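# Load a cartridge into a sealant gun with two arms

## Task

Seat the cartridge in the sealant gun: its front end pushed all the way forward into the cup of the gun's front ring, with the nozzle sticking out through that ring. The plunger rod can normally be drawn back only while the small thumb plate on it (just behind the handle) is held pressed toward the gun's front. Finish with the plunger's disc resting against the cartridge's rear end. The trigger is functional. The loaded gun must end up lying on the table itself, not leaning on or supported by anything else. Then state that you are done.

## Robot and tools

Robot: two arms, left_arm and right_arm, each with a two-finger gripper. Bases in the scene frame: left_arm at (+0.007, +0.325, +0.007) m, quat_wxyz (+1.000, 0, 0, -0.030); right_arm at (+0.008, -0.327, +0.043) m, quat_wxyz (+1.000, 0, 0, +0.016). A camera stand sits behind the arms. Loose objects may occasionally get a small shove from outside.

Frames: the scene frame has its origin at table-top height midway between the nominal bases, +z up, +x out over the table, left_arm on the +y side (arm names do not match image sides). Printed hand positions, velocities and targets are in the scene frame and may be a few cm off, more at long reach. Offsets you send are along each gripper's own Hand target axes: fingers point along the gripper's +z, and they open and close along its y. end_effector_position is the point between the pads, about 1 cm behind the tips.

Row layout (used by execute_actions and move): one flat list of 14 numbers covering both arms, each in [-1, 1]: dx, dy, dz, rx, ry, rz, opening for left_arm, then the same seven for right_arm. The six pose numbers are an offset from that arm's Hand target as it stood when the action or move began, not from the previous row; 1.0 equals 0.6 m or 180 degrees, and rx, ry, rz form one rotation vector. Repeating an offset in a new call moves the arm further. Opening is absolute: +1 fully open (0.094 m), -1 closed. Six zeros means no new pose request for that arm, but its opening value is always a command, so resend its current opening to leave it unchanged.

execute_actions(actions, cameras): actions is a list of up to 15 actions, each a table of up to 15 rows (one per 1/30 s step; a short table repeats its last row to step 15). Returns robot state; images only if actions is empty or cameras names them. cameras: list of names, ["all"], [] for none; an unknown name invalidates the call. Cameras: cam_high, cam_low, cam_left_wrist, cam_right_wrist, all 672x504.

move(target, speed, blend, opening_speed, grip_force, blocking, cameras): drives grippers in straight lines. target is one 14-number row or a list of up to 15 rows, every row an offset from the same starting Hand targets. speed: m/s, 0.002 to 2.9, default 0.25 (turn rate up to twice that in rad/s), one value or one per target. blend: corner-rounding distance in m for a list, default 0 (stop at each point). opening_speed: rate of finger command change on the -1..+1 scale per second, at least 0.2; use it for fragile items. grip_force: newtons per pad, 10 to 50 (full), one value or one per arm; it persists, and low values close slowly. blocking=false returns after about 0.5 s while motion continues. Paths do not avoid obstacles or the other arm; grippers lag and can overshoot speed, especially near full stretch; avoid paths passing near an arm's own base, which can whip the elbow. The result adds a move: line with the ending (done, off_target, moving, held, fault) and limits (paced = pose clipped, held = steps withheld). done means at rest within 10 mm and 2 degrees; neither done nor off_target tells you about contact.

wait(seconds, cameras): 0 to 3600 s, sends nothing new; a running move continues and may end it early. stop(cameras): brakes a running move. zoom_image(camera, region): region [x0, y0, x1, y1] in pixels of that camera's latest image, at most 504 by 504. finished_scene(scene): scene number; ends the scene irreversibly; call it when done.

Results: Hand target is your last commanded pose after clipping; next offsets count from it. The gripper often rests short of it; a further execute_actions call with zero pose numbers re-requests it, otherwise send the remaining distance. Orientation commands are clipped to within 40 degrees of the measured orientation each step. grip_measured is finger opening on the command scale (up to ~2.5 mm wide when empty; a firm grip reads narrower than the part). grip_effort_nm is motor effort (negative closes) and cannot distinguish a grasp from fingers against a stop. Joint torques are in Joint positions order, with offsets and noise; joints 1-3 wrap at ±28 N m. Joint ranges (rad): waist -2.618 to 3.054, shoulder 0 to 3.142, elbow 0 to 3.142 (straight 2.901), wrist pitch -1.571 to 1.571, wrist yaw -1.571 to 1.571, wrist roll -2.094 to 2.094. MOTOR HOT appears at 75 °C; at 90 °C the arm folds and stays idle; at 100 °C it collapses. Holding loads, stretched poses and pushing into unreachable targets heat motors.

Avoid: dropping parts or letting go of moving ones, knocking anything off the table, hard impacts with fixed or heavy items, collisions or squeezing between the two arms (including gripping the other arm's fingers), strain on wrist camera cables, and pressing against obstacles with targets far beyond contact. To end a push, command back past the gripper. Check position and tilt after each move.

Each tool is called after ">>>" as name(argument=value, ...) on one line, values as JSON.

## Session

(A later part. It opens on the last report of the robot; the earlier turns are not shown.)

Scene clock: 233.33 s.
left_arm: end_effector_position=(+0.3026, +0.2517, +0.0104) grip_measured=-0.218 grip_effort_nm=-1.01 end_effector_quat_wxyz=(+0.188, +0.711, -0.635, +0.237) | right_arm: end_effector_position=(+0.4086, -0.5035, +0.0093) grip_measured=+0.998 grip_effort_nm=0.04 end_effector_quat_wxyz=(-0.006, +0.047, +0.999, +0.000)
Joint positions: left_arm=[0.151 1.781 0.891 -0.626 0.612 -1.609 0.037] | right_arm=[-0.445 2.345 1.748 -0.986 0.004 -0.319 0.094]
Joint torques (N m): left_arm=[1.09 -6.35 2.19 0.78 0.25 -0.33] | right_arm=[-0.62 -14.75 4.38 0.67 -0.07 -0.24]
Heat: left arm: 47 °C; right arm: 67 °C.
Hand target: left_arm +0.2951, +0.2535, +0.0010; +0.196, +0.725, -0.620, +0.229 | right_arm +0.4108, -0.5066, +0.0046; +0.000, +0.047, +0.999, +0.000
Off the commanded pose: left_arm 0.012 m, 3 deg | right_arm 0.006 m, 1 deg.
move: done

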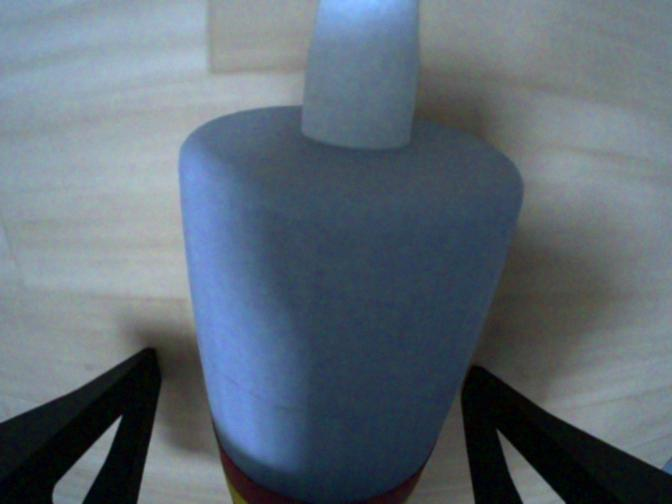

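>>> move(target=[0,0,0,0,0,0,-0.5,0,0,0.0133,0,0,0,1.0], speed=0.03, cameras=["cam_right_wrist"])

Scene clock: 234.13 s.
left_arm: end_effector_position=(+0.3026, +0.2517, +0.0104) grip_measured=-0.218 grip_effort_nm=-1.01 end_effector_quat_wxyz=(+0.188, +0.711, -0.635, +0.237) | right_arm: end_effector_position=(+0.4094, -0.5038, +0.0087) grip_measured=+0.998 grip_effort_nm=0.04 end_effector_quat_wxyz=(-0.004, +0.047, +0.999, +0.000)
Joint positions: left_arm=[0.151 1.781 0.891 -0.626 0.612 -1.609 0.037] | right_arm=[-0.445 2.345 1.746 -0.98 0.004 -0.319 0.094]
Joint torques (N m): left_arm=[1.07 -6.24 2.28 0.84 0.21 -0.32] | right_arm=[-0.64 -13.55 3.56 0.9 -0.08 -0.24]
Heat: left arm: 47 °C; right arm: 67 °C.
Hand target: left_arm +0.2951, +0.2535, +0.0010; +0.196, +0.725, -0.620, +0.229 | right_arm +0.4108, -0.5066, -0.0034; +0.000, +0.047, +0.999, +0.000
Off the commanded pose: left_arm 0.012 m, 3 deg | right_arm 0.012 m, 1 deg.
move: off_target (right_arm)

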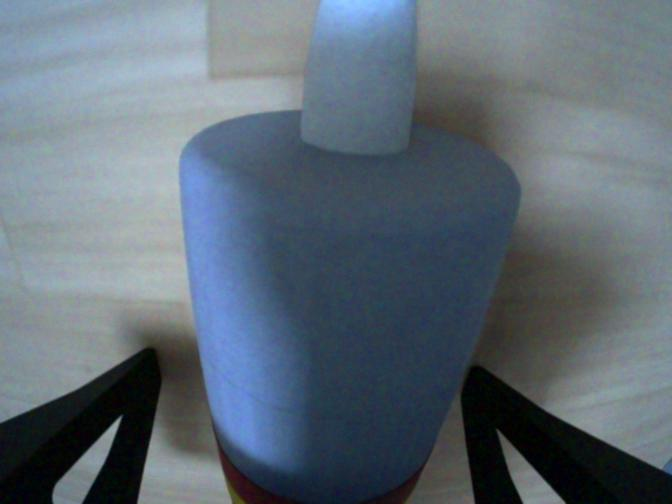

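>>> move(target=[[0,0,0,0,0,0,-0.5,0.0667,-0.0067,-0.08,0,0,0.0056,1.0],[0,0,0,0,0,0,-0.5,0.0667,-0.0067,-0.0505,0,0,0.0056,1.0]], speed=0.1, cameras=["cam_right_wrist"])

Scene clock: 238.50 s.
left_arm: end_effector_position=(+0.3026, +0.2517, +0.0104) grip_measured=-0.218 grip_effort_nm=-1.01 end_effector_quat_wxyz=(+0.188, +0.711, -0.635, +0.237) | right_arm: end_effector_position=(+0.3677, -0.5020, +0.0243) grip_measured=+0.998 grip_effort_nm=0.04 end_effector_quat_wxyz=(-0.012, +0.057, +0.998, +0.007)
Joint positions: left_arm=[0.151 1.781 0.891 -0.626 0.612 -1.609 0.037] | right_arm=[-0.486 2.196 1.556 -0.958 -0.004 -0.339 0.094]
Joint torques (N m): left_arm=[1.11 -6.26 2.51 0.85 0.22 -0.34] | right_arm=[-0.58 -15.27 4.21 0.6 0.01 -0.26]
Heat: left arm: 47 °C; right arm: 66 °C.
Hand target: left_arm +0.2951, +0.2535, +0.0010; +0.196, +0.725, -0.620, +0.229 | right_arm +0.3705, -0.5068, +0.0270; +0.000, +0.056, +0.998, +0.000
Off the commanded pose: left_arm 0.012 m, 3 deg | right_arm 0.006 m, 2 deg.
move: done

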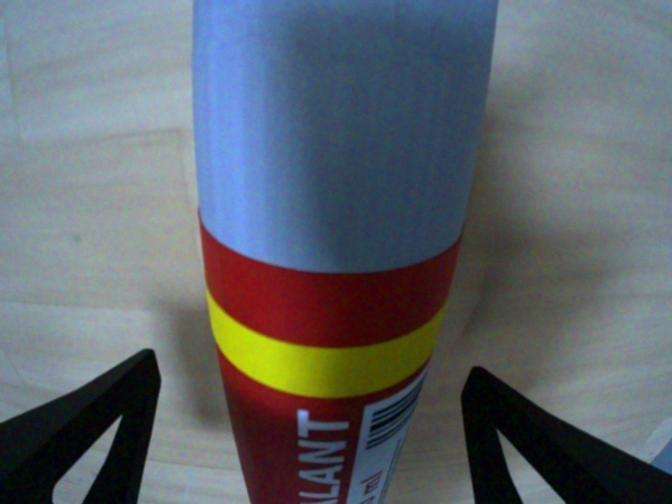

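>>> move(target=[0,0,0,0,0,0,-0.5,0,-0.0045,-0.013,0,0,0,1.0], speed=0.06, cameras=[])

Scene clock: 239.67 s.
left_arm: end_effector_position=(+0.3026, +0.2517, +0.0104) grip_measured=-0.218 grip_effort_nm=-1.01 end_effector_quat_wxyz=(+0.188, +0.711, -0.635, +0.237) | right_arm: end_effector_position=(+0.3668, -0.5039, +0.0243) grip_measured=+0.998 grip_effort_nm=0.04 end_effector_quat_wxyz=(-0.012, +0.057, +0.998, +0.007)
Joint positions: left_arm=[0.151 1.781 0.891 -0.626 0.612 -1.609 0.037] | right_arm=[-0.491 2.196 1.556 -0.958 -0.004 -0.345 0.094]
Joint torques (N m): left_arm=[1.25 -6.32 2.4 0.86 0.25 -0.31] | right_arm=[-0.68 -16.12 5.64 0.29 0.02 -0.29]
Heat: left arm: 46 °C; right arm: 66 °C.
Hand target: left_arm +0.2951, +0.2535, +0.0010; +0.196, +0.725, -0.620, +0.229 | right_arm +0.3702, -0.5095, +0.0348; +0.000, +0.056, +0.998, +0.000
Off the commanded pose: left_arm 0.012 m, 3 deg | right_arm 0.012 m, 2 deg.
move: off_target (right_arm)

>>> move(target=[[0,0,0,0,0,0,-0.5,0,0,-0.03,0,0,0,1.0],[0,0,0,0,0,0,-0.5,0,0,0.0025,0,0,0,1.0]], speed=0.1, cameras=["cam_right_wrist"])

Scene clock: 241.33 s.
left_arm: end_effector_position=(+0.3026, +0.2517, +0.0104) grip_measured=-0.218 grip_effort_nm=-1.01 end_effector_quat_wxyz=(+0.188, +0.711, -0.635, +0.237) | right_arm: end_effector_position=(+0.3668, -0.5039, +0.0292) grip_measured=+0.998 grip_effort_nm=0.04 end_effector_quat_wxyz=(-0.014, +0.057, +0.998, +0.008)
Joint positions: left_arm=[0.151 1.781 0.891 -0.626 0.612 -1.609 0.037] | right_arm=[-0.491 2.193 1.572 -0.981 -0.004 -0.345 0.094]
Joint torques (N m): left_arm=[1.05 -6.31 2.48 0.75 0.22 -0.3] | right_arm=[-0.69 -15.56 4.34 0.56 0.01 -0.27]
Heat: left arm: 46 °C; right arm: 66 °C.
Hand target: left_arm +0.2951, +0.2535, +0.0010; +0.196, +0.725, -0.620, +0.229 | right_arm +0.3703, -0.5095, +0.0333; +0.000, +0.056, +0.998, +0.000
Off the commanded pose: left_arm 0.012 m, 3 deg | right_arm 0.008 m, 2 deg.
move: done

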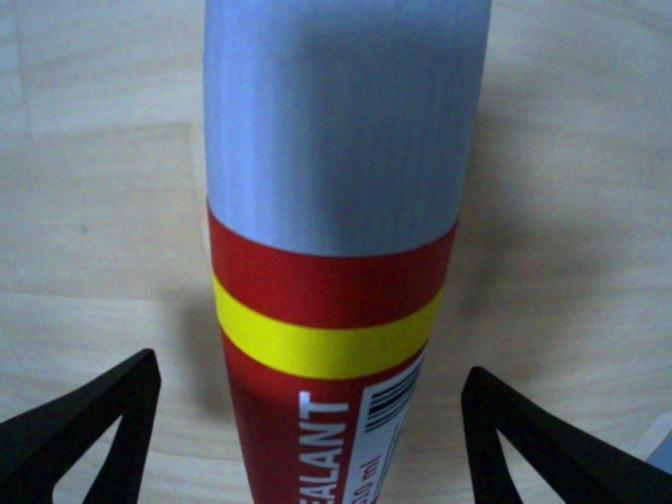

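>>> move(target=[[0,0,0,0,0,0,-0.5,0,0,-0.03,0,0,0,1.0],[0,0,0,0,0,0,-0.5,0,0,-0.0033,0,0,0,1.0],[0,0,0,0,0,0,-0.5,0,0,-0.0033,0,0,0,-0.1]], speed=0.1, opening_speed=1.5, cameras=["cam_right_wrist"])

Scene clock: 244.70 s.
left_arm: end_effector_position=(+0.3026, +0.2517, +0.0104) grip_measured=-0.218 grip_effort_nm=-1.01 end_effector_quat_wxyz=(+0.188, +0.711, -0.635, +0.237) | right_arm: end_effector_position=(+0.3657, -0.5038, +0.0292) grip_measured=-0.004 grip_effort_nm=-1.07 end_effector_quat_wxyz=(-0.016, +0.056, +0.998, +0.008)
Joint positions: left_arm=[0.151 1.781 0.891 -0.626 0.612 -1.609 0.037] | right_arm=[-0.491 2.193 1.572 -0.985 -0.002 -0.347 0.047]
Joint torques (N m): left_arm=[1.18 -6.34 2.41 0.79 0.22 -0.35] | right_arm=[-0.72 -15.82 4.62 0.55 -0.02 -0.26]
Heat: left arm: 46 °C; right arm: 66 °C.
Hand target: left_arm +0.2951, +0.2535, +0.0010; +0.196, +0.725, -0.620, +0.229 | right_arm +0.3703, -0.5095, +0.0353; +0.000, +0.056, +0.998, +0.000
Off the commanded pose: left_arm 0.012 m, 3 deg | right_arm 0.009 m, 2 deg.
move: done

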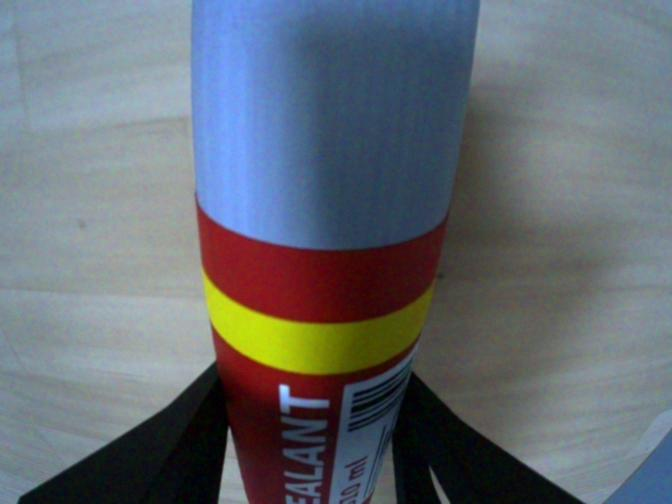

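>>> move(target=[-0.0023,0.0502,-0.0016,0.0367,0.0,-0.0524,-0.5,0,0,-0.158,0,0,0,-0.1], speed=0.1, cameras=["cam_high", "cam_right_wrist"])

Scene clock: 249.03 s.
left_arm: end_effector_position=(+0.2745, +0.2519, +0.0106) grip_measured=-0.218 grip_effort_nm=-1.01 end_effector_quat_wxyz=(+0.161, +0.768, -0.563, +0.260) | right_arm: end_effector_position=(+0.3602, -0.5011, +0.0916) grip_measured=-0.004 grip_effort_nm=-1.08 end_effector_quat_wxyz=(-0.042, +0.056, +0.997, +0.019)
Joint positions: left_arm=[0.15 1.574 0.646 -0.438 0.591 -1.849 0.037] | right_arm=[-0.491 2.159 1.77 -1.274 -0.002 -0.347 0.047]
Joint torques (N m): left_arm=[-0.08 -4.78 2.5 1.06 0.19 -0.46] | right_arm=[-0.66 -20.77 8.84 -0.13 0 -0.25]
Heat: left arm: 46 °C; right arm: 66 °C.
Hand target: left_arm +0.2651, +0.2505, +0.0010; +0.172, +0.784, -0.544, +0.247 | right_arm +0.3703, -0.5095, +0.1301; +0.000, +0.056, +0.998, +0.000
Off the commanded pose: left_arm 0.013 m, 3 deg | right_arm 0.041 m, 5 deg.
move: off_target (left_arm, right_arm)

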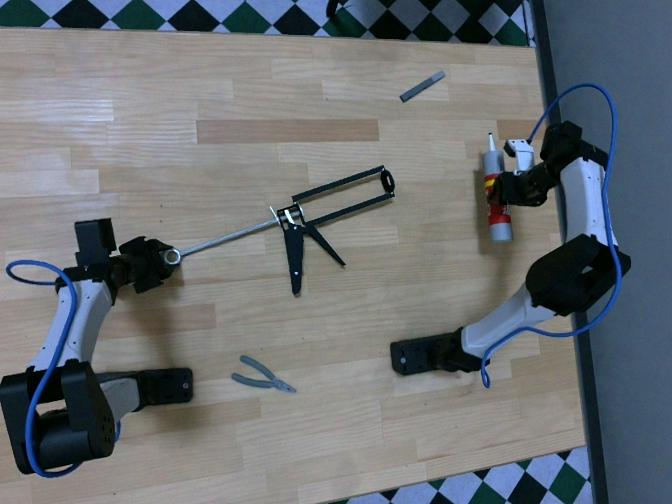

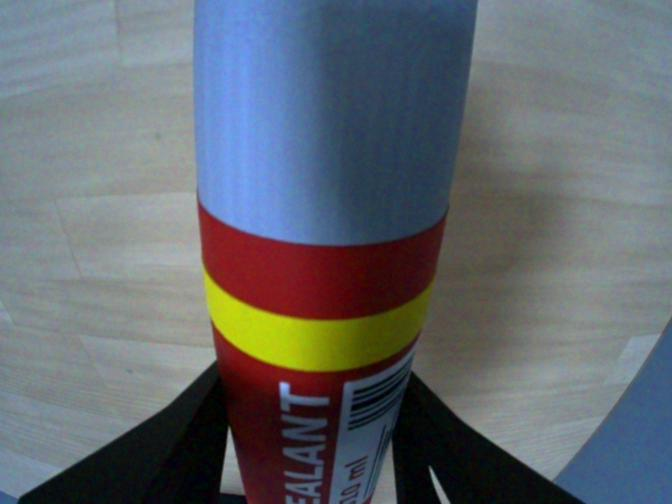

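>>> zoom_image(camera="cam_high", region=[255, 150, 415, 270])

>>> zoom_image(camera="cam_high", region=[460, 120, 560, 260])

Scaled by 3.150 from the camera's image (finer frame: 960x720).

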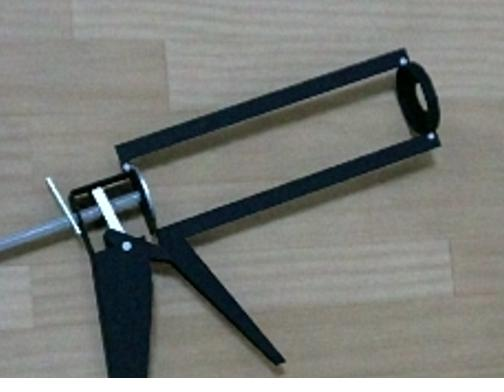

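Scaled by 3.600 from the camera's image (finer frame: 960x720).

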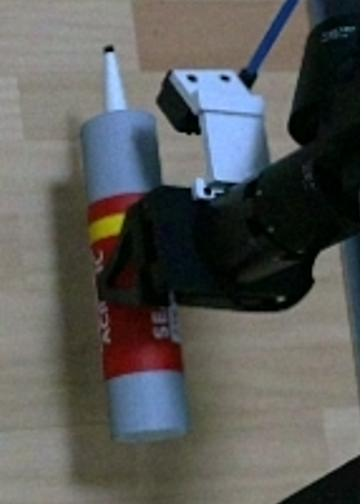

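>>> move(target=[[0,0,0,0,0,0,-0.5,0.0029,0.1003,-0.0667,0,0,0.03,-0.1],[0,0,0,0,0,0,-0.5,0.061,0.7059,-0.0582,-0.0652,0.0401,0.3986,-0.1]], speed=[0.15, 0.25], blend=0.04, cameras=["cam_high", "cam_right_wrist", "cam_low"])

Scene clock: 258.67 s.
left_arm: end_effector_position=(+0.2745, +0.2519, +0.0106) grip_measured=-0.218 grip_effort_nm=-1.01 end_effector_quat_wxyz=(+0.161, +0.768, -0.563, +0.260) | right_arm: end_effector_position=(+0.3677, -0.0926, +0.1432) grip_measured=-0.004 grip_effort_nm=-1.07 end_effector_quat_wxyz=(-0.068, +0.629, +0.772, +0.062)
Joint positions: left_arm=[0.15 1.574 0.646 -0.438 0.591 -1.849 0.037] | right_arm=[0.476 2.13 1.921 -1.295 -0.173 1.882 0.047]
Joint torques (N m): left_arm=[-0.05 -4.77 2.55 1.08 0.2 -0.47] | right_arm=[0.01 -15.72 9.2 0.56 -0.04 -0.08]
Heat: left arm: 45 °C; right arm: 67 °C.
Hand target: left_arm +0.2651, +0.2505, +0.0010; +0.172, +0.784, -0.544, +0.247 | right_arm +0.3814, -0.0845, +0.1650; -0.053, +0.629, +0.769, +0.099
Off the commanded pose: left_arm 0.013 m, 3 deg | right_arm 0.027 m, 5 deg.
move: off_target (right_arm); blend cut to 0.0361 m at target 1
Images, in order (width x height): cam_high 672x504, cam_low 672x504, cam_right_wrist 672x504.

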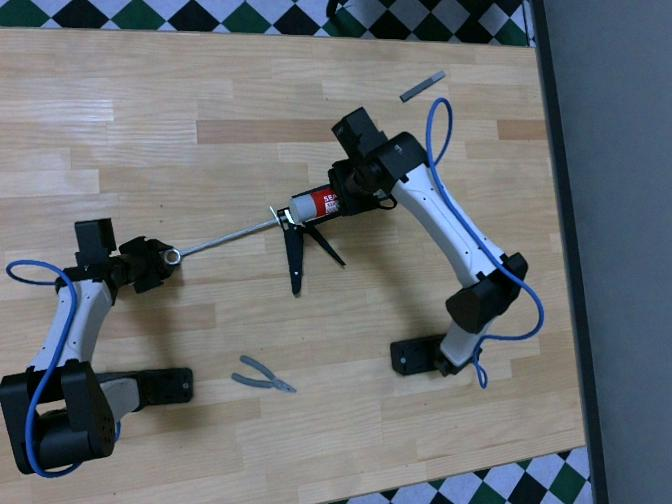

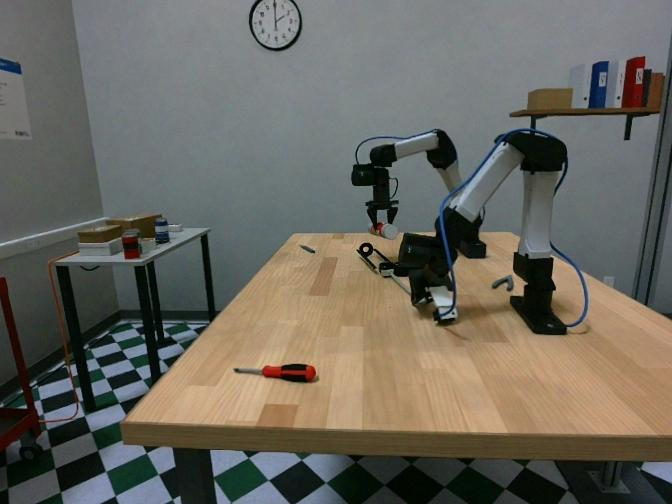

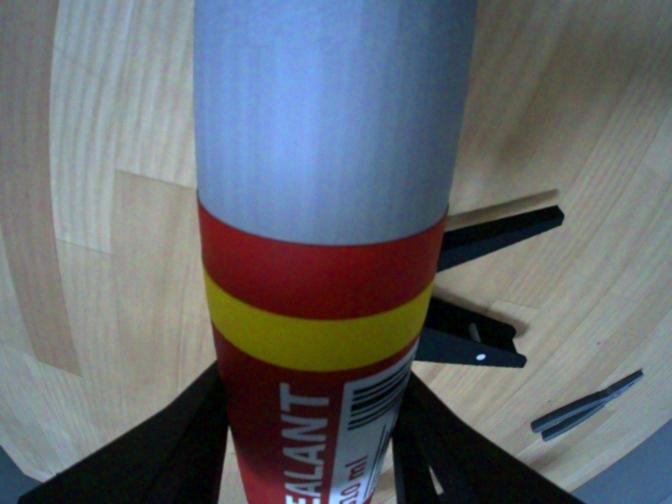

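>>> zoom_image(camera="cam_high", region=[260, 150, 420, 270])

>>> zoom_image(camera="cam_low", region=[340, 200, 440, 300])

Scaled by 3.150 from the camera's image (finer frame: 960x720).

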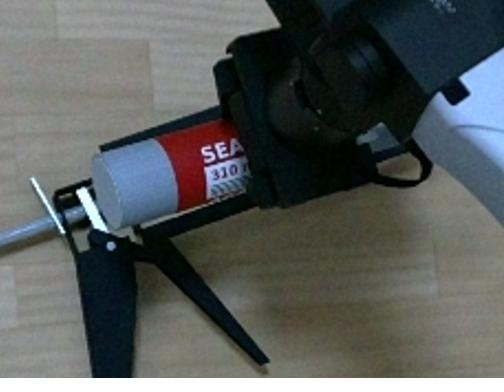

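Scaled by 5.040 from the camera's image (finer frame: 960x720).

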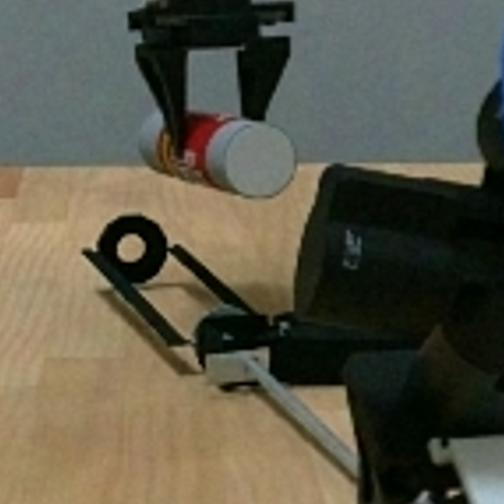

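>>> execute_actions(actions=[])

Scene clock: 267.37 s.
left_arm: end_effector_position=(+0.2745, +0.2519, +0.0106) grip_measured=-0.218 grip_effort_nm=-1.00 end_effector_quat_wxyz=(+0.161, +0.768, -0.563, +0.260) | right_arm: end_effector_position=(+0.3677, -0.0926, +0.1431) grip_measured=-0.004 grip_effort_nm=-1.08 end_effector_quat_wxyz=(-0.068, +0.629, +0.772, +0.062)
Joint positions: left_arm=[0.15 1.574 0.646 -0.438 0.591 -1.849 0.037] | right_arm=[0.476 2.13 1.921 -1.295 -0.172 1.882 0.047]
Joint velocities: within noise
Joint torques (N m): left_arm=[0.05 -4.72 2.37 1.05 0.16 -0.5] | right_arm=[0.01 -15.73 9.21 0.56 -0.02 -0.1]
Heat: left arm: 44 °C; right arm: 67 °C.
Hand target: left_arm +0.2651, +0.2505, +0.0010; +0.172, +0.784, -0.544, +0.247 | right_arm +0.3814, -0.0846, +0.1650; -0.053, +0.629, +0.769, +0.099
Tool commands: left_gripper/opening=-0.5 right_gripper/opening=-0.1
Off the commanded pose: left_arm 0.013 m, 3 deg | right_arm 0.027 m, 5 deg.

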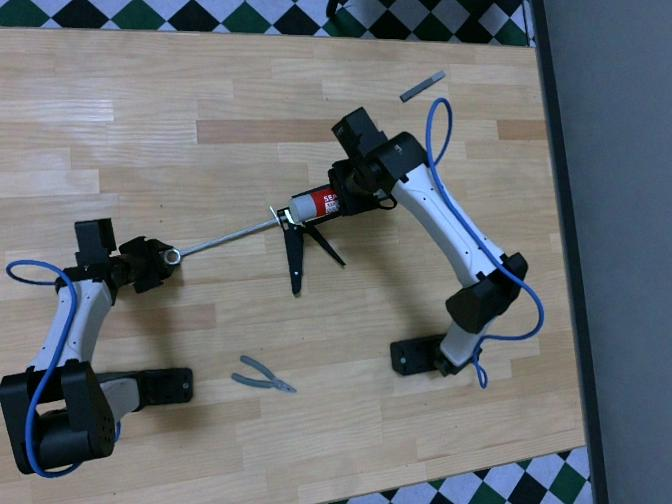

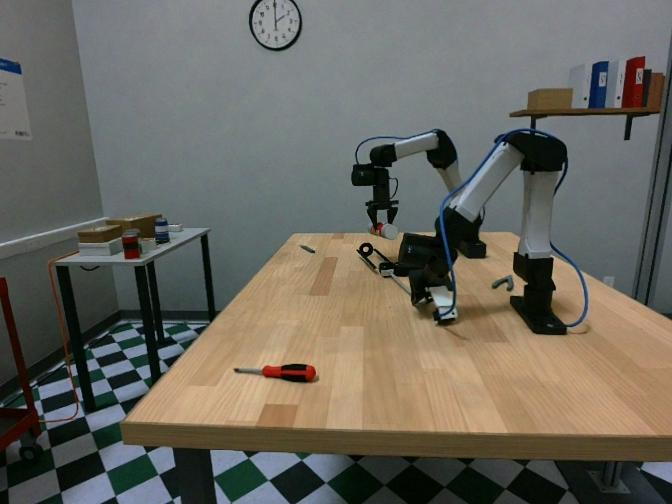

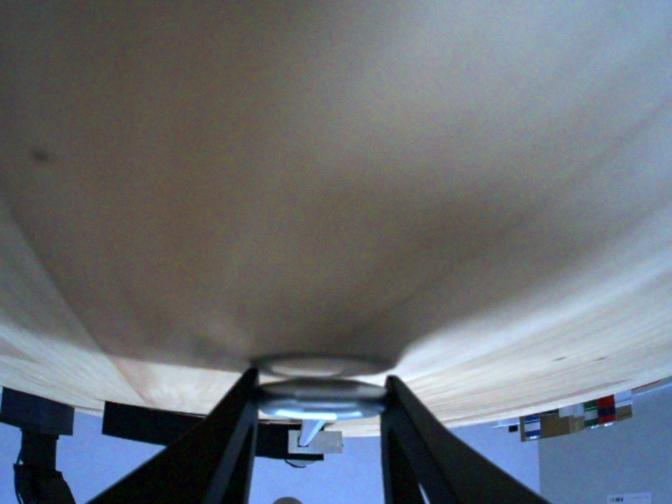

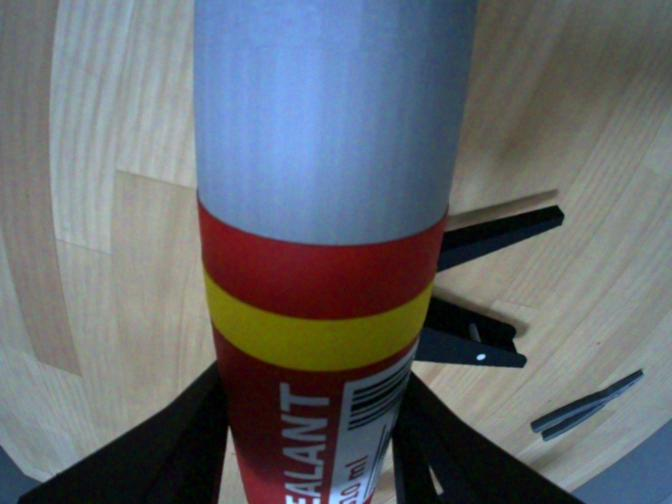

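>>> zoom_image(camera="cam_high", region=[250, 150, 430, 280])

>>> zoom_image(camera="cam_low", region=[330, 200, 450, 300])

Scaled by 2.800 from the camera's image (finer frame: 960x720).

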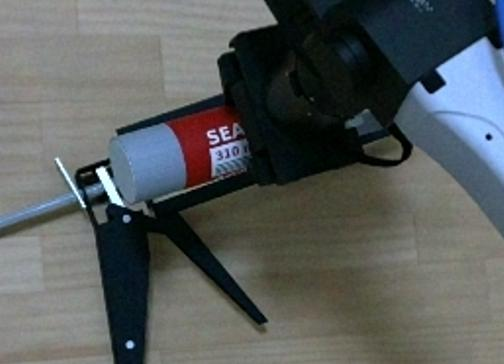

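Scaled by 4.200 from the camera's image (finer frame: 960x720).

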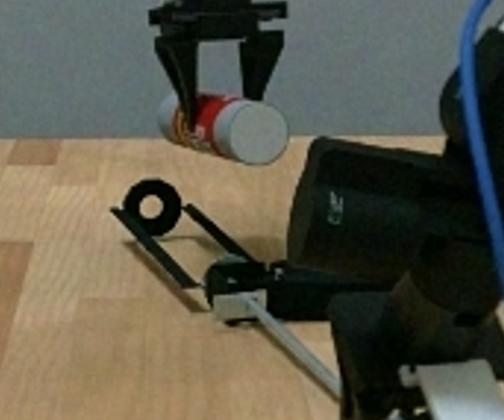

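>>> zoom_image(camera="cam_high", region=[260, 160, 360, 235])

Scaled by 5.040 from the camera's image (finer frame: 960x720).

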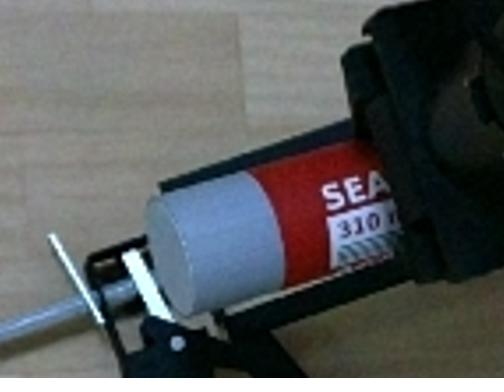

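>>> zoom_image(camera="cam_low", region=[350, 205, 420, 285])

Scaled by 6.300 from the camera's image (finer frame: 960x720).

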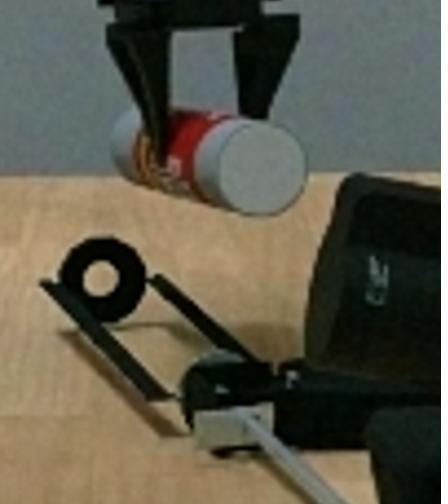

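>>> zoom_image(camera="cam_high", region=[285, 175, 345, 220])

Scaled by 8.400 from the camera's image (finer frame: 960x720).

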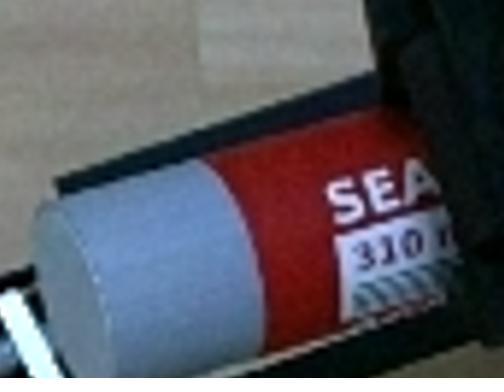

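>>> move(target=[0,0,0,0,0,0,-0.5, 0.0368,-0.0047,0.0979,0.00535,0.00847,-0.0109,-0.1], speed=0.1, cameras=["cam_high","cam_low","cam_right_wrist"])

Scene clock: 279.03 s.
left_arm: end_effector_position=(+0.2745, +0.2519, +0.0106) grip_measured=-0.218 grip_effort_nm=-1.01 end_effector_quat_wxyz=(+0.161, +0.768, -0.563, +0.260) | right_arm: end_effector_position=(+0.3704, -0.0602, +0.0981) grip_measured=-0.004 grip_effort_nm=-1.08 end_effector_quat_wxyz=(-0.069, +0.615, +0.782, +0.072)
Joint positions: left_arm=[0.15 1.574 0.646 -0.438 0.591 -1.849 0.037] | right_arm=[0.534 2.204 1.857 -1.133 -0.178 1.907 0.047]
Joint torques (N m): left_arm=[-0.24 -4.6 2.33 1.06 0.18 -0.49] | right_arm=[0.29 -17.17 5.85 0.8 -0.22 -0.1]
Heat: left arm: 43 °C; right arm: 67 °C.
Hand target: left_arm +0.2651, +0.2505, +0.0010; +0.172, +0.784, -0.544, +0.247 | right_arm +0.3766, -0.0510, +0.1120; -0.067, +0.614, +0.780, +0.102
Off the commanded pose: left_arm 0.013 m, 3 deg | right_arm 0.018 m, 3 deg.
move: off_target (right_arm)

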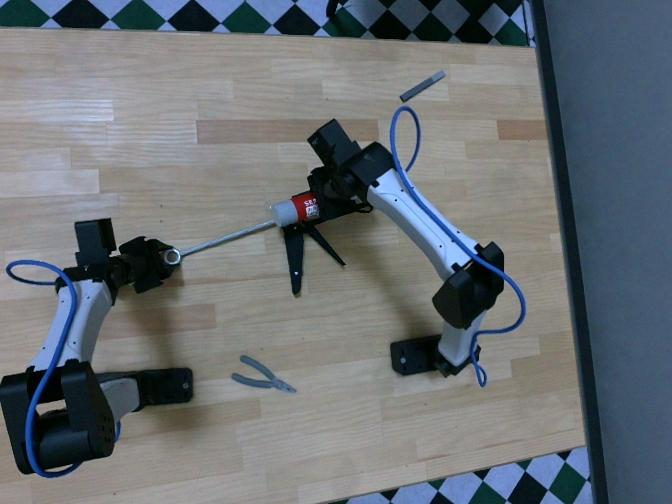

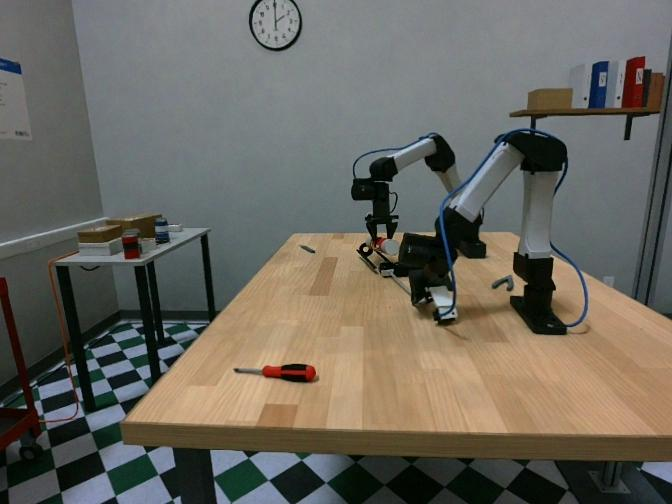

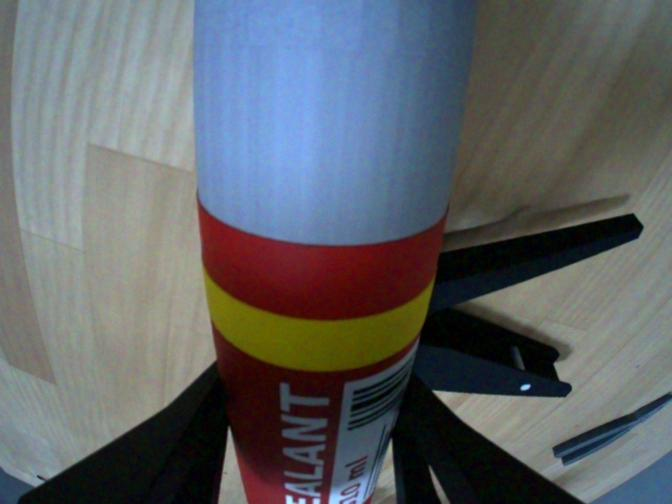

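>>> zoom_image(camera="cam_high", region=[255, 170, 345, 238])

>>> zoom_image(camera="cam_low", region=[345, 215, 415, 285])

Scaled by 5.600 from the camera's image (finer frame: 960x720).

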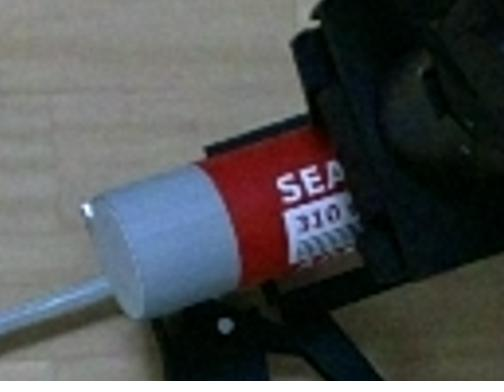

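Scaled by 7.200 from the camera's image (finer frame: 960x720).

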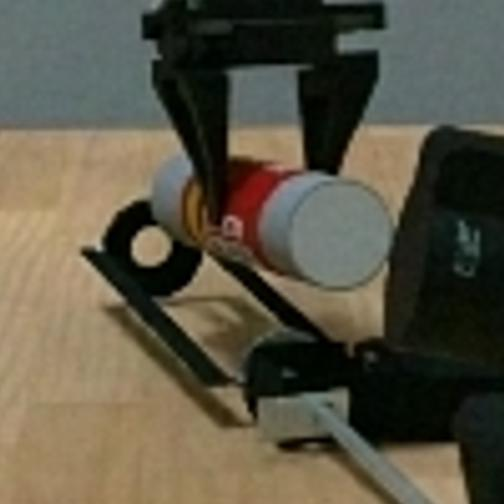

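>>> zoom_image(camera="cam_high", region=[266, 188, 322, 230])

Scaled by 9.000 from the camera's image (finer frame: 960x720).

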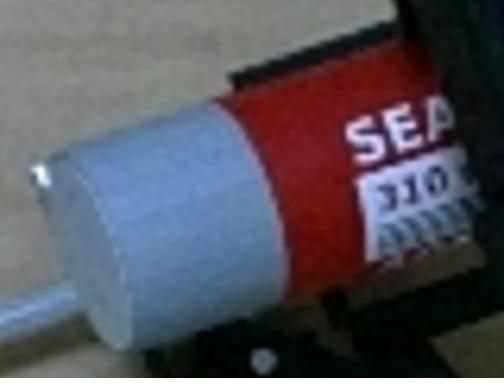

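>>> zoom_image(camera="cam_low", region=[355, 230, 403, 266])

Scaled by 10.500 from the camera's image (finer frame: 960x720).

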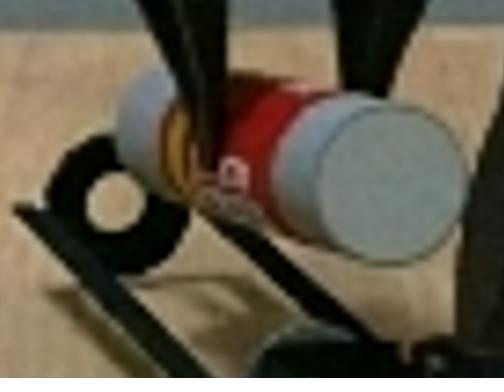

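>>> zoom_image(camera="cam_high", region=[264, 182, 312, 218])

Scaled by 10.500 from the camera's image (finer frame: 960x720).

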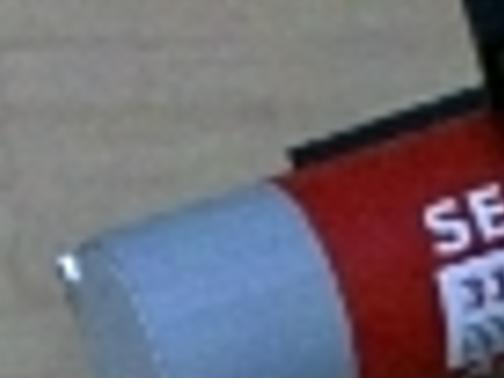

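>>> zoom_image(camera="cam_high", region=[284, 196, 348, 244])

Scaled by 7.875 from the camera's image (finer frame: 960x720).

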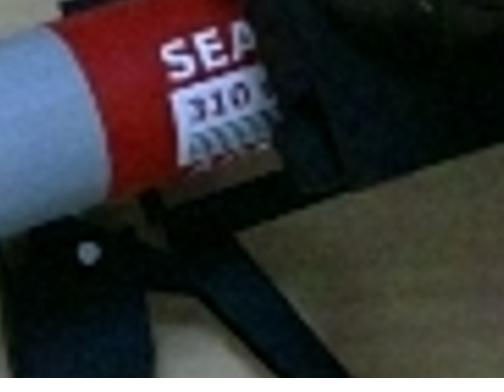

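>>> move(target=[0,0,0,0,0,0,-0.5, -0.0092,-0.0031,0.0388,0.0064,0.0150,0,-0.1], speed=0.08, cameras=["cam_high","cam_low"])

>>> zoom_image(camera="cam_high", region=[264, 182, 344, 242])

>>> zoom_image(camera="cam_low", region=[352, 232, 408, 274])

Scene clock: 295.53 s.
left_arm: end_effector_position=(+0.2745, +0.2519, +0.0106) grip_measured=-0.218 grip_effort_nm=-1.00 end_effector_quat_wxyz=(+0.161, +0.768, -0.563, +0.260) | right_arm: end_effector_position=(+0.3680, -0.0579, +0.0737) grip_measured=-0.004 grip_effort_nm=-1.08 end_effector_quat_wxyz=(-0.091, +0.615, +0.779, +0.076)
Joint positions: left_arm=[0.15 1.574 0.646 -0.438 0.591 -1.849 0.037] | right_arm=[0.524 2.224 1.785 -1.049 -0.223 1.902 0.047]
Joint torques (N m): left_arm=[-0.1 -4.9 2.51 1.08 0.16 -0.46] | right_arm=[-0.62 -17.37 5.71 0.77 -0.29 -0.25]
Heat: left arm: 42 °C; right arm: 67 °C.
Hand target: left_arm +0.2651, +0.2505, +0.0010; +0.172, +0.784, -0.544, +0.247 | right_arm +0.3765, -0.0511, +0.0880; -0.092, +0.610, +0.779, +0.108
Off the commanded pose: left_arm 0.013 m, 3 deg | right_arm 0.018 m, 4 deg.
move: off_target (right_arm)

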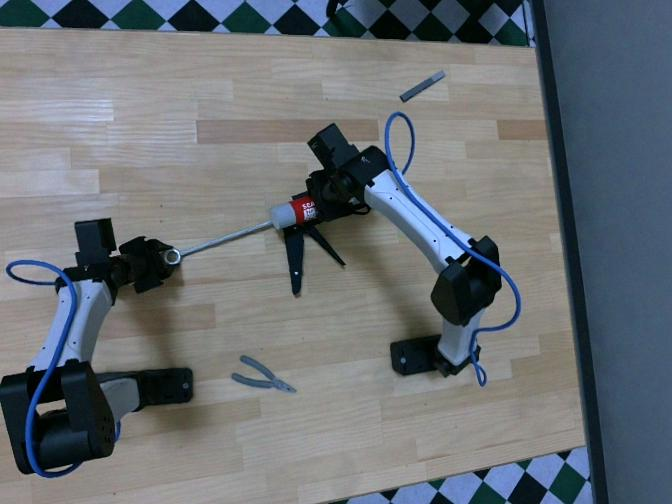

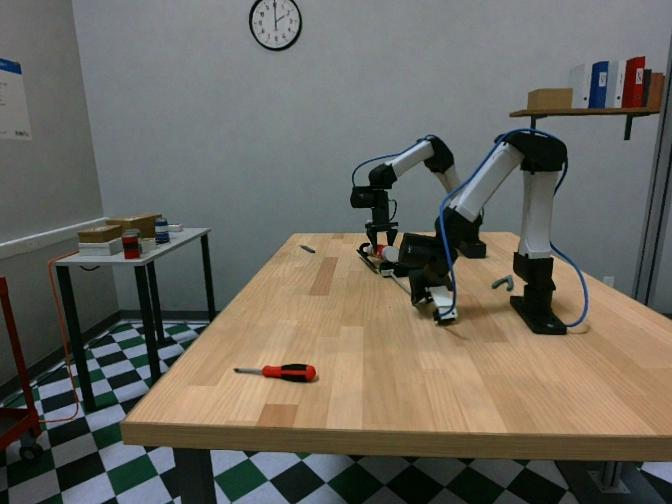

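Scaled by 6.300 from the camera's image (finer frame: 960x720).

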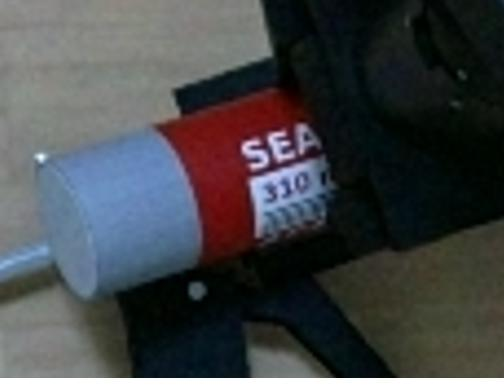

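Scaled by 9.000 from the camera's image (finer frame: 960x720).

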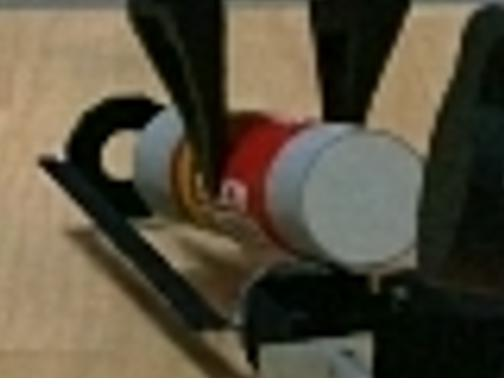

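>>> zoom_image(camera="cam_low", region=[356, 236, 384, 257])

Scaled by 18.000 from the camera's image (finer frame: 960x720).

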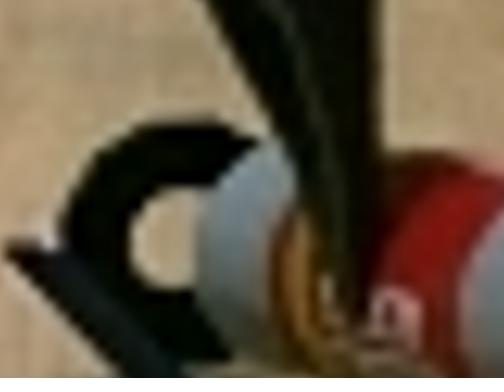

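>>> wait(seconds=0, cameras=["cam_right_wrist"])

>>> zoom_image(camera="cam_right_wrist", region=[170, 0, 500, 250])

>>> zoom_image(camera="cam_right_wrist", region=[170, 250, 500, 504])

Scene clock: 298.73 s.
left_arm: end_effector_position=(+0.2745, +0.2519, +0.0106) grip_measured=-0.218 grip_effort_nm=-1.01 end_effector_quat_wxyz=(+0.161, +0.768, -0.563, +0.260) | right_arm: end_effector_position=(+0.3680, -0.0578, +0.0737) grip_measured=-0.004 grip_effort_nm=-1.07 end_effector_quat_wxyz=(-0.091, +0.615, +0.779, +0.077)
Joint positions: left_arm=[0.15 1.574 0.646 -0.438 0.591 -1.849 0.037] | right_arm=[0.524 2.224 1.785 -1.048 -0.224 1.902 0.047]
Joint torques (N m): left_arm=[-0.12 -4.7 2.4 1.05 0.23 -0.47] | right_arm=[-0.64 -17.36 5.74 0.76 -0.31 -0.25]
Heat: left arm: 42 °C; right arm: 68 °C.
Hand target: left_arm +0.2651, +0.2505, +0.0010; +0.172, +0.784, -0.544, +0.247 | right_arm +0.3765, -0.0511, +0.0880; -0.092, +0.610, +0.779, +0.108
Tool commands: left_gripper/opening=-0.5 right_gripper/opening=-0.1
Off the commanded pose: left_arm 0.013 m, 3 deg | right_arm 0.018 m, 4 deg.

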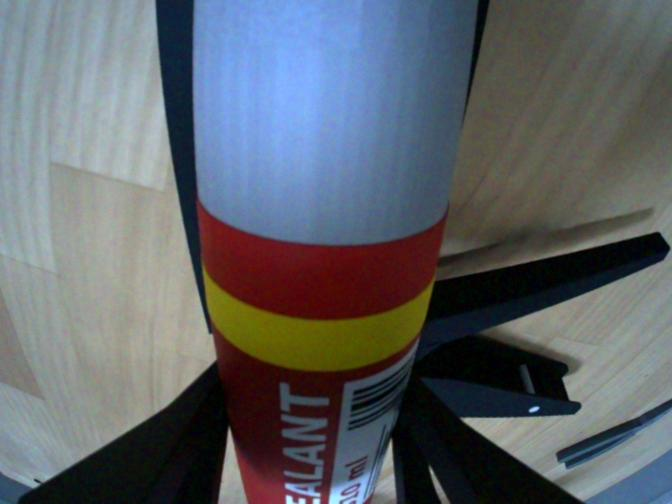

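Scaled by 1.527 from the camera's image (finer frame: 960x720).

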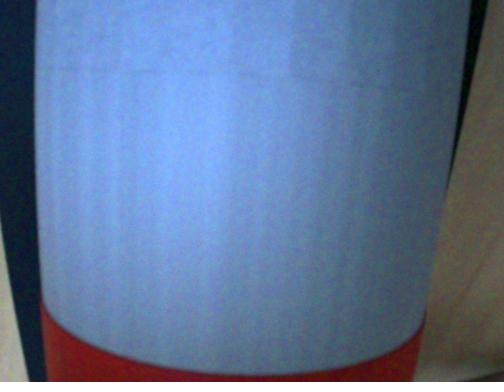

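Scaled by 1.527 from the camera's image (finer frame: 960x720).

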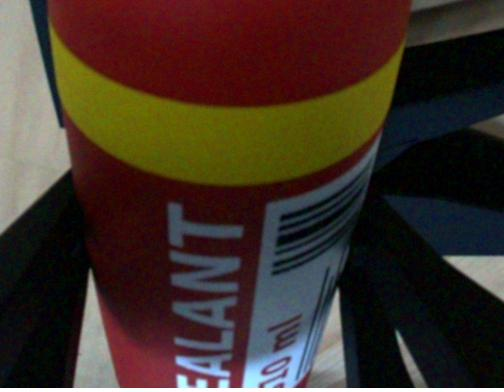

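>>> zoom_image(camera="cam_right_wrist", region=[130, 0, 230, 350])

>>> zoom_image(camera="cam_right_wrist", region=[440, 0, 510, 140])

Scaled by 1.440 from the camera's image (finer frame: 960x720).

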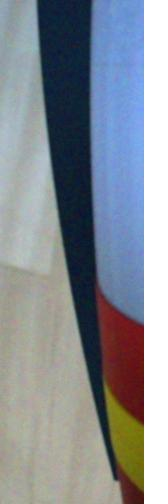

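Scaled by 3.600 from the camera's image (finer frame: 960x720).

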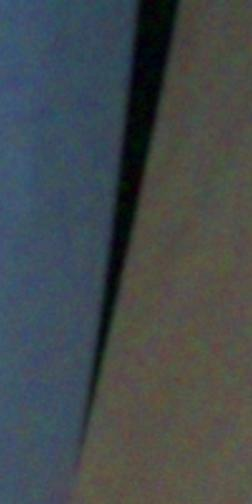

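>>> move(target=[0,0,0,0,0,0,-0.5, -0.0505,0.0084,-0.0036,0,0,0,-0.1], speed=0.06, cameras=["cam_high","cam_low","cam_right_wrist"])

>>> zoom_image(camera="cam_high", region=[264, 172, 344, 232])

>>> zoom_image(camera="cam_low", region=[352, 232, 408, 274])

Scene clock: 307.27 s.
left_arm: end_effector_position=(+0.2745, +0.2519, +0.0106) grip_measured=-0.218 grip_effort_nm=-1.01 end_effector_quat_wxyz=(+0.161, +0.768, -0.563, +0.260) | right_arm: end_effector_position=(+0.3811, -0.0863, +0.0670) grip_measured=-0.004 grip_effort_nm=-1.08 end_effector_quat_wxyz=(-0.093, +0.617, +0.778, +0.077)
Joint positions: left_arm=[0.15 1.574 0.646 -0.438 0.591 -1.849 0.037] | right_arm=[0.451 2.224 1.758 -1.039 -0.232 1.832 0.047]
Joint torques (N m): left_arm=[-0.29 -4.79 2.44 1.07 0.2 -0.48] | right_arm=[-0.34 -17.61 5.6 0.72 -0.32 -0.25]
Heat: left arm: 41 °C; right arm: 72 °C.
Hand target: left_arm +0.2651, +0.2505, +0.0010; +0.172, +0.784, -0.544, +0.247 | right_arm +0.3887, -0.0788, +0.0820; -0.092, +0.610, +0.779, +0.108
Off the commanded pose: left_arm 0.013 m, 3 deg | right_arm 0.018 m, 4 deg.
move: off_target (right_arm)

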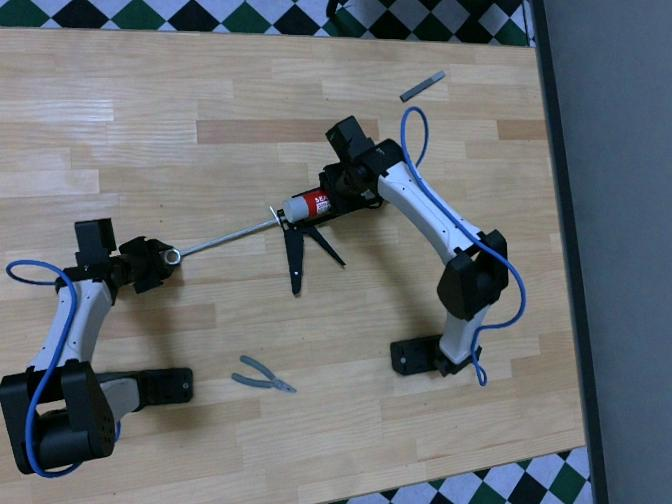

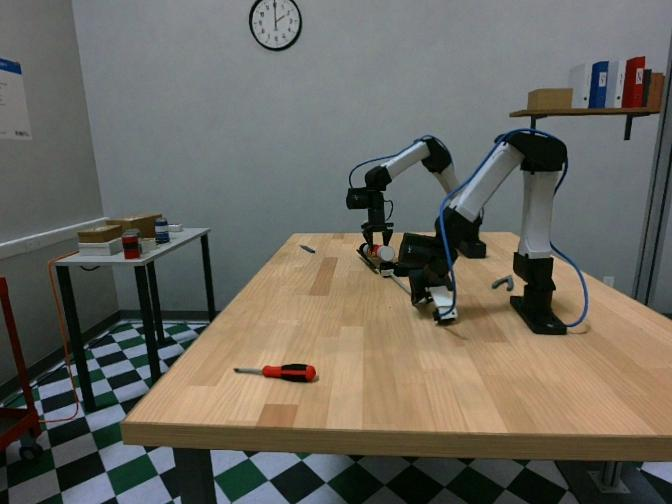

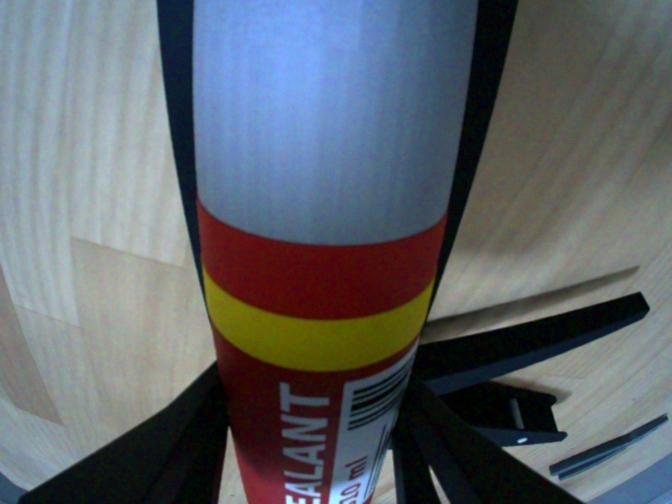

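Scaled by 6.300 from the camera's image (finer frame: 960x720).

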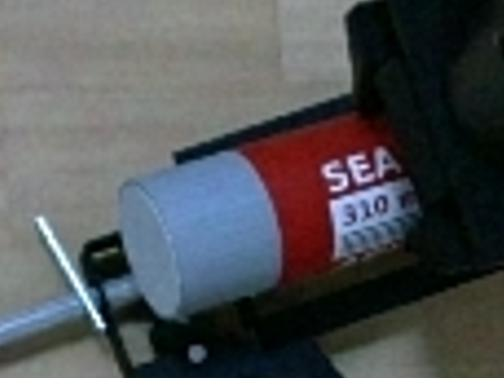

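Scaled by 9.000 from the camera's image (finer frame: 960x720).

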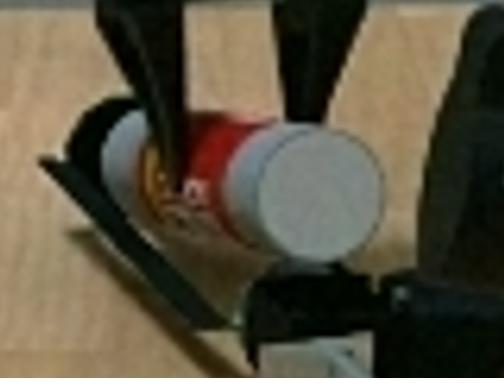

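>>> zoom_image(camera="cam_right_wrist", region=[140, 0, 240, 330])

>>> zoom_image(camera="cam_right_wrist", region=[420, 0, 530, 340])

Scaled by 1.527 from the camera's image (finer frame: 960x720).

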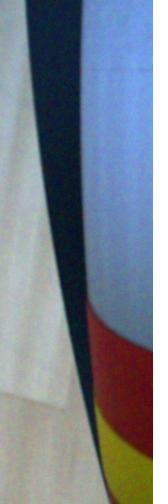

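Scaled by 1.482 from the camera's image (finer frame: 960x720).

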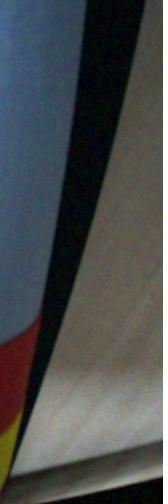

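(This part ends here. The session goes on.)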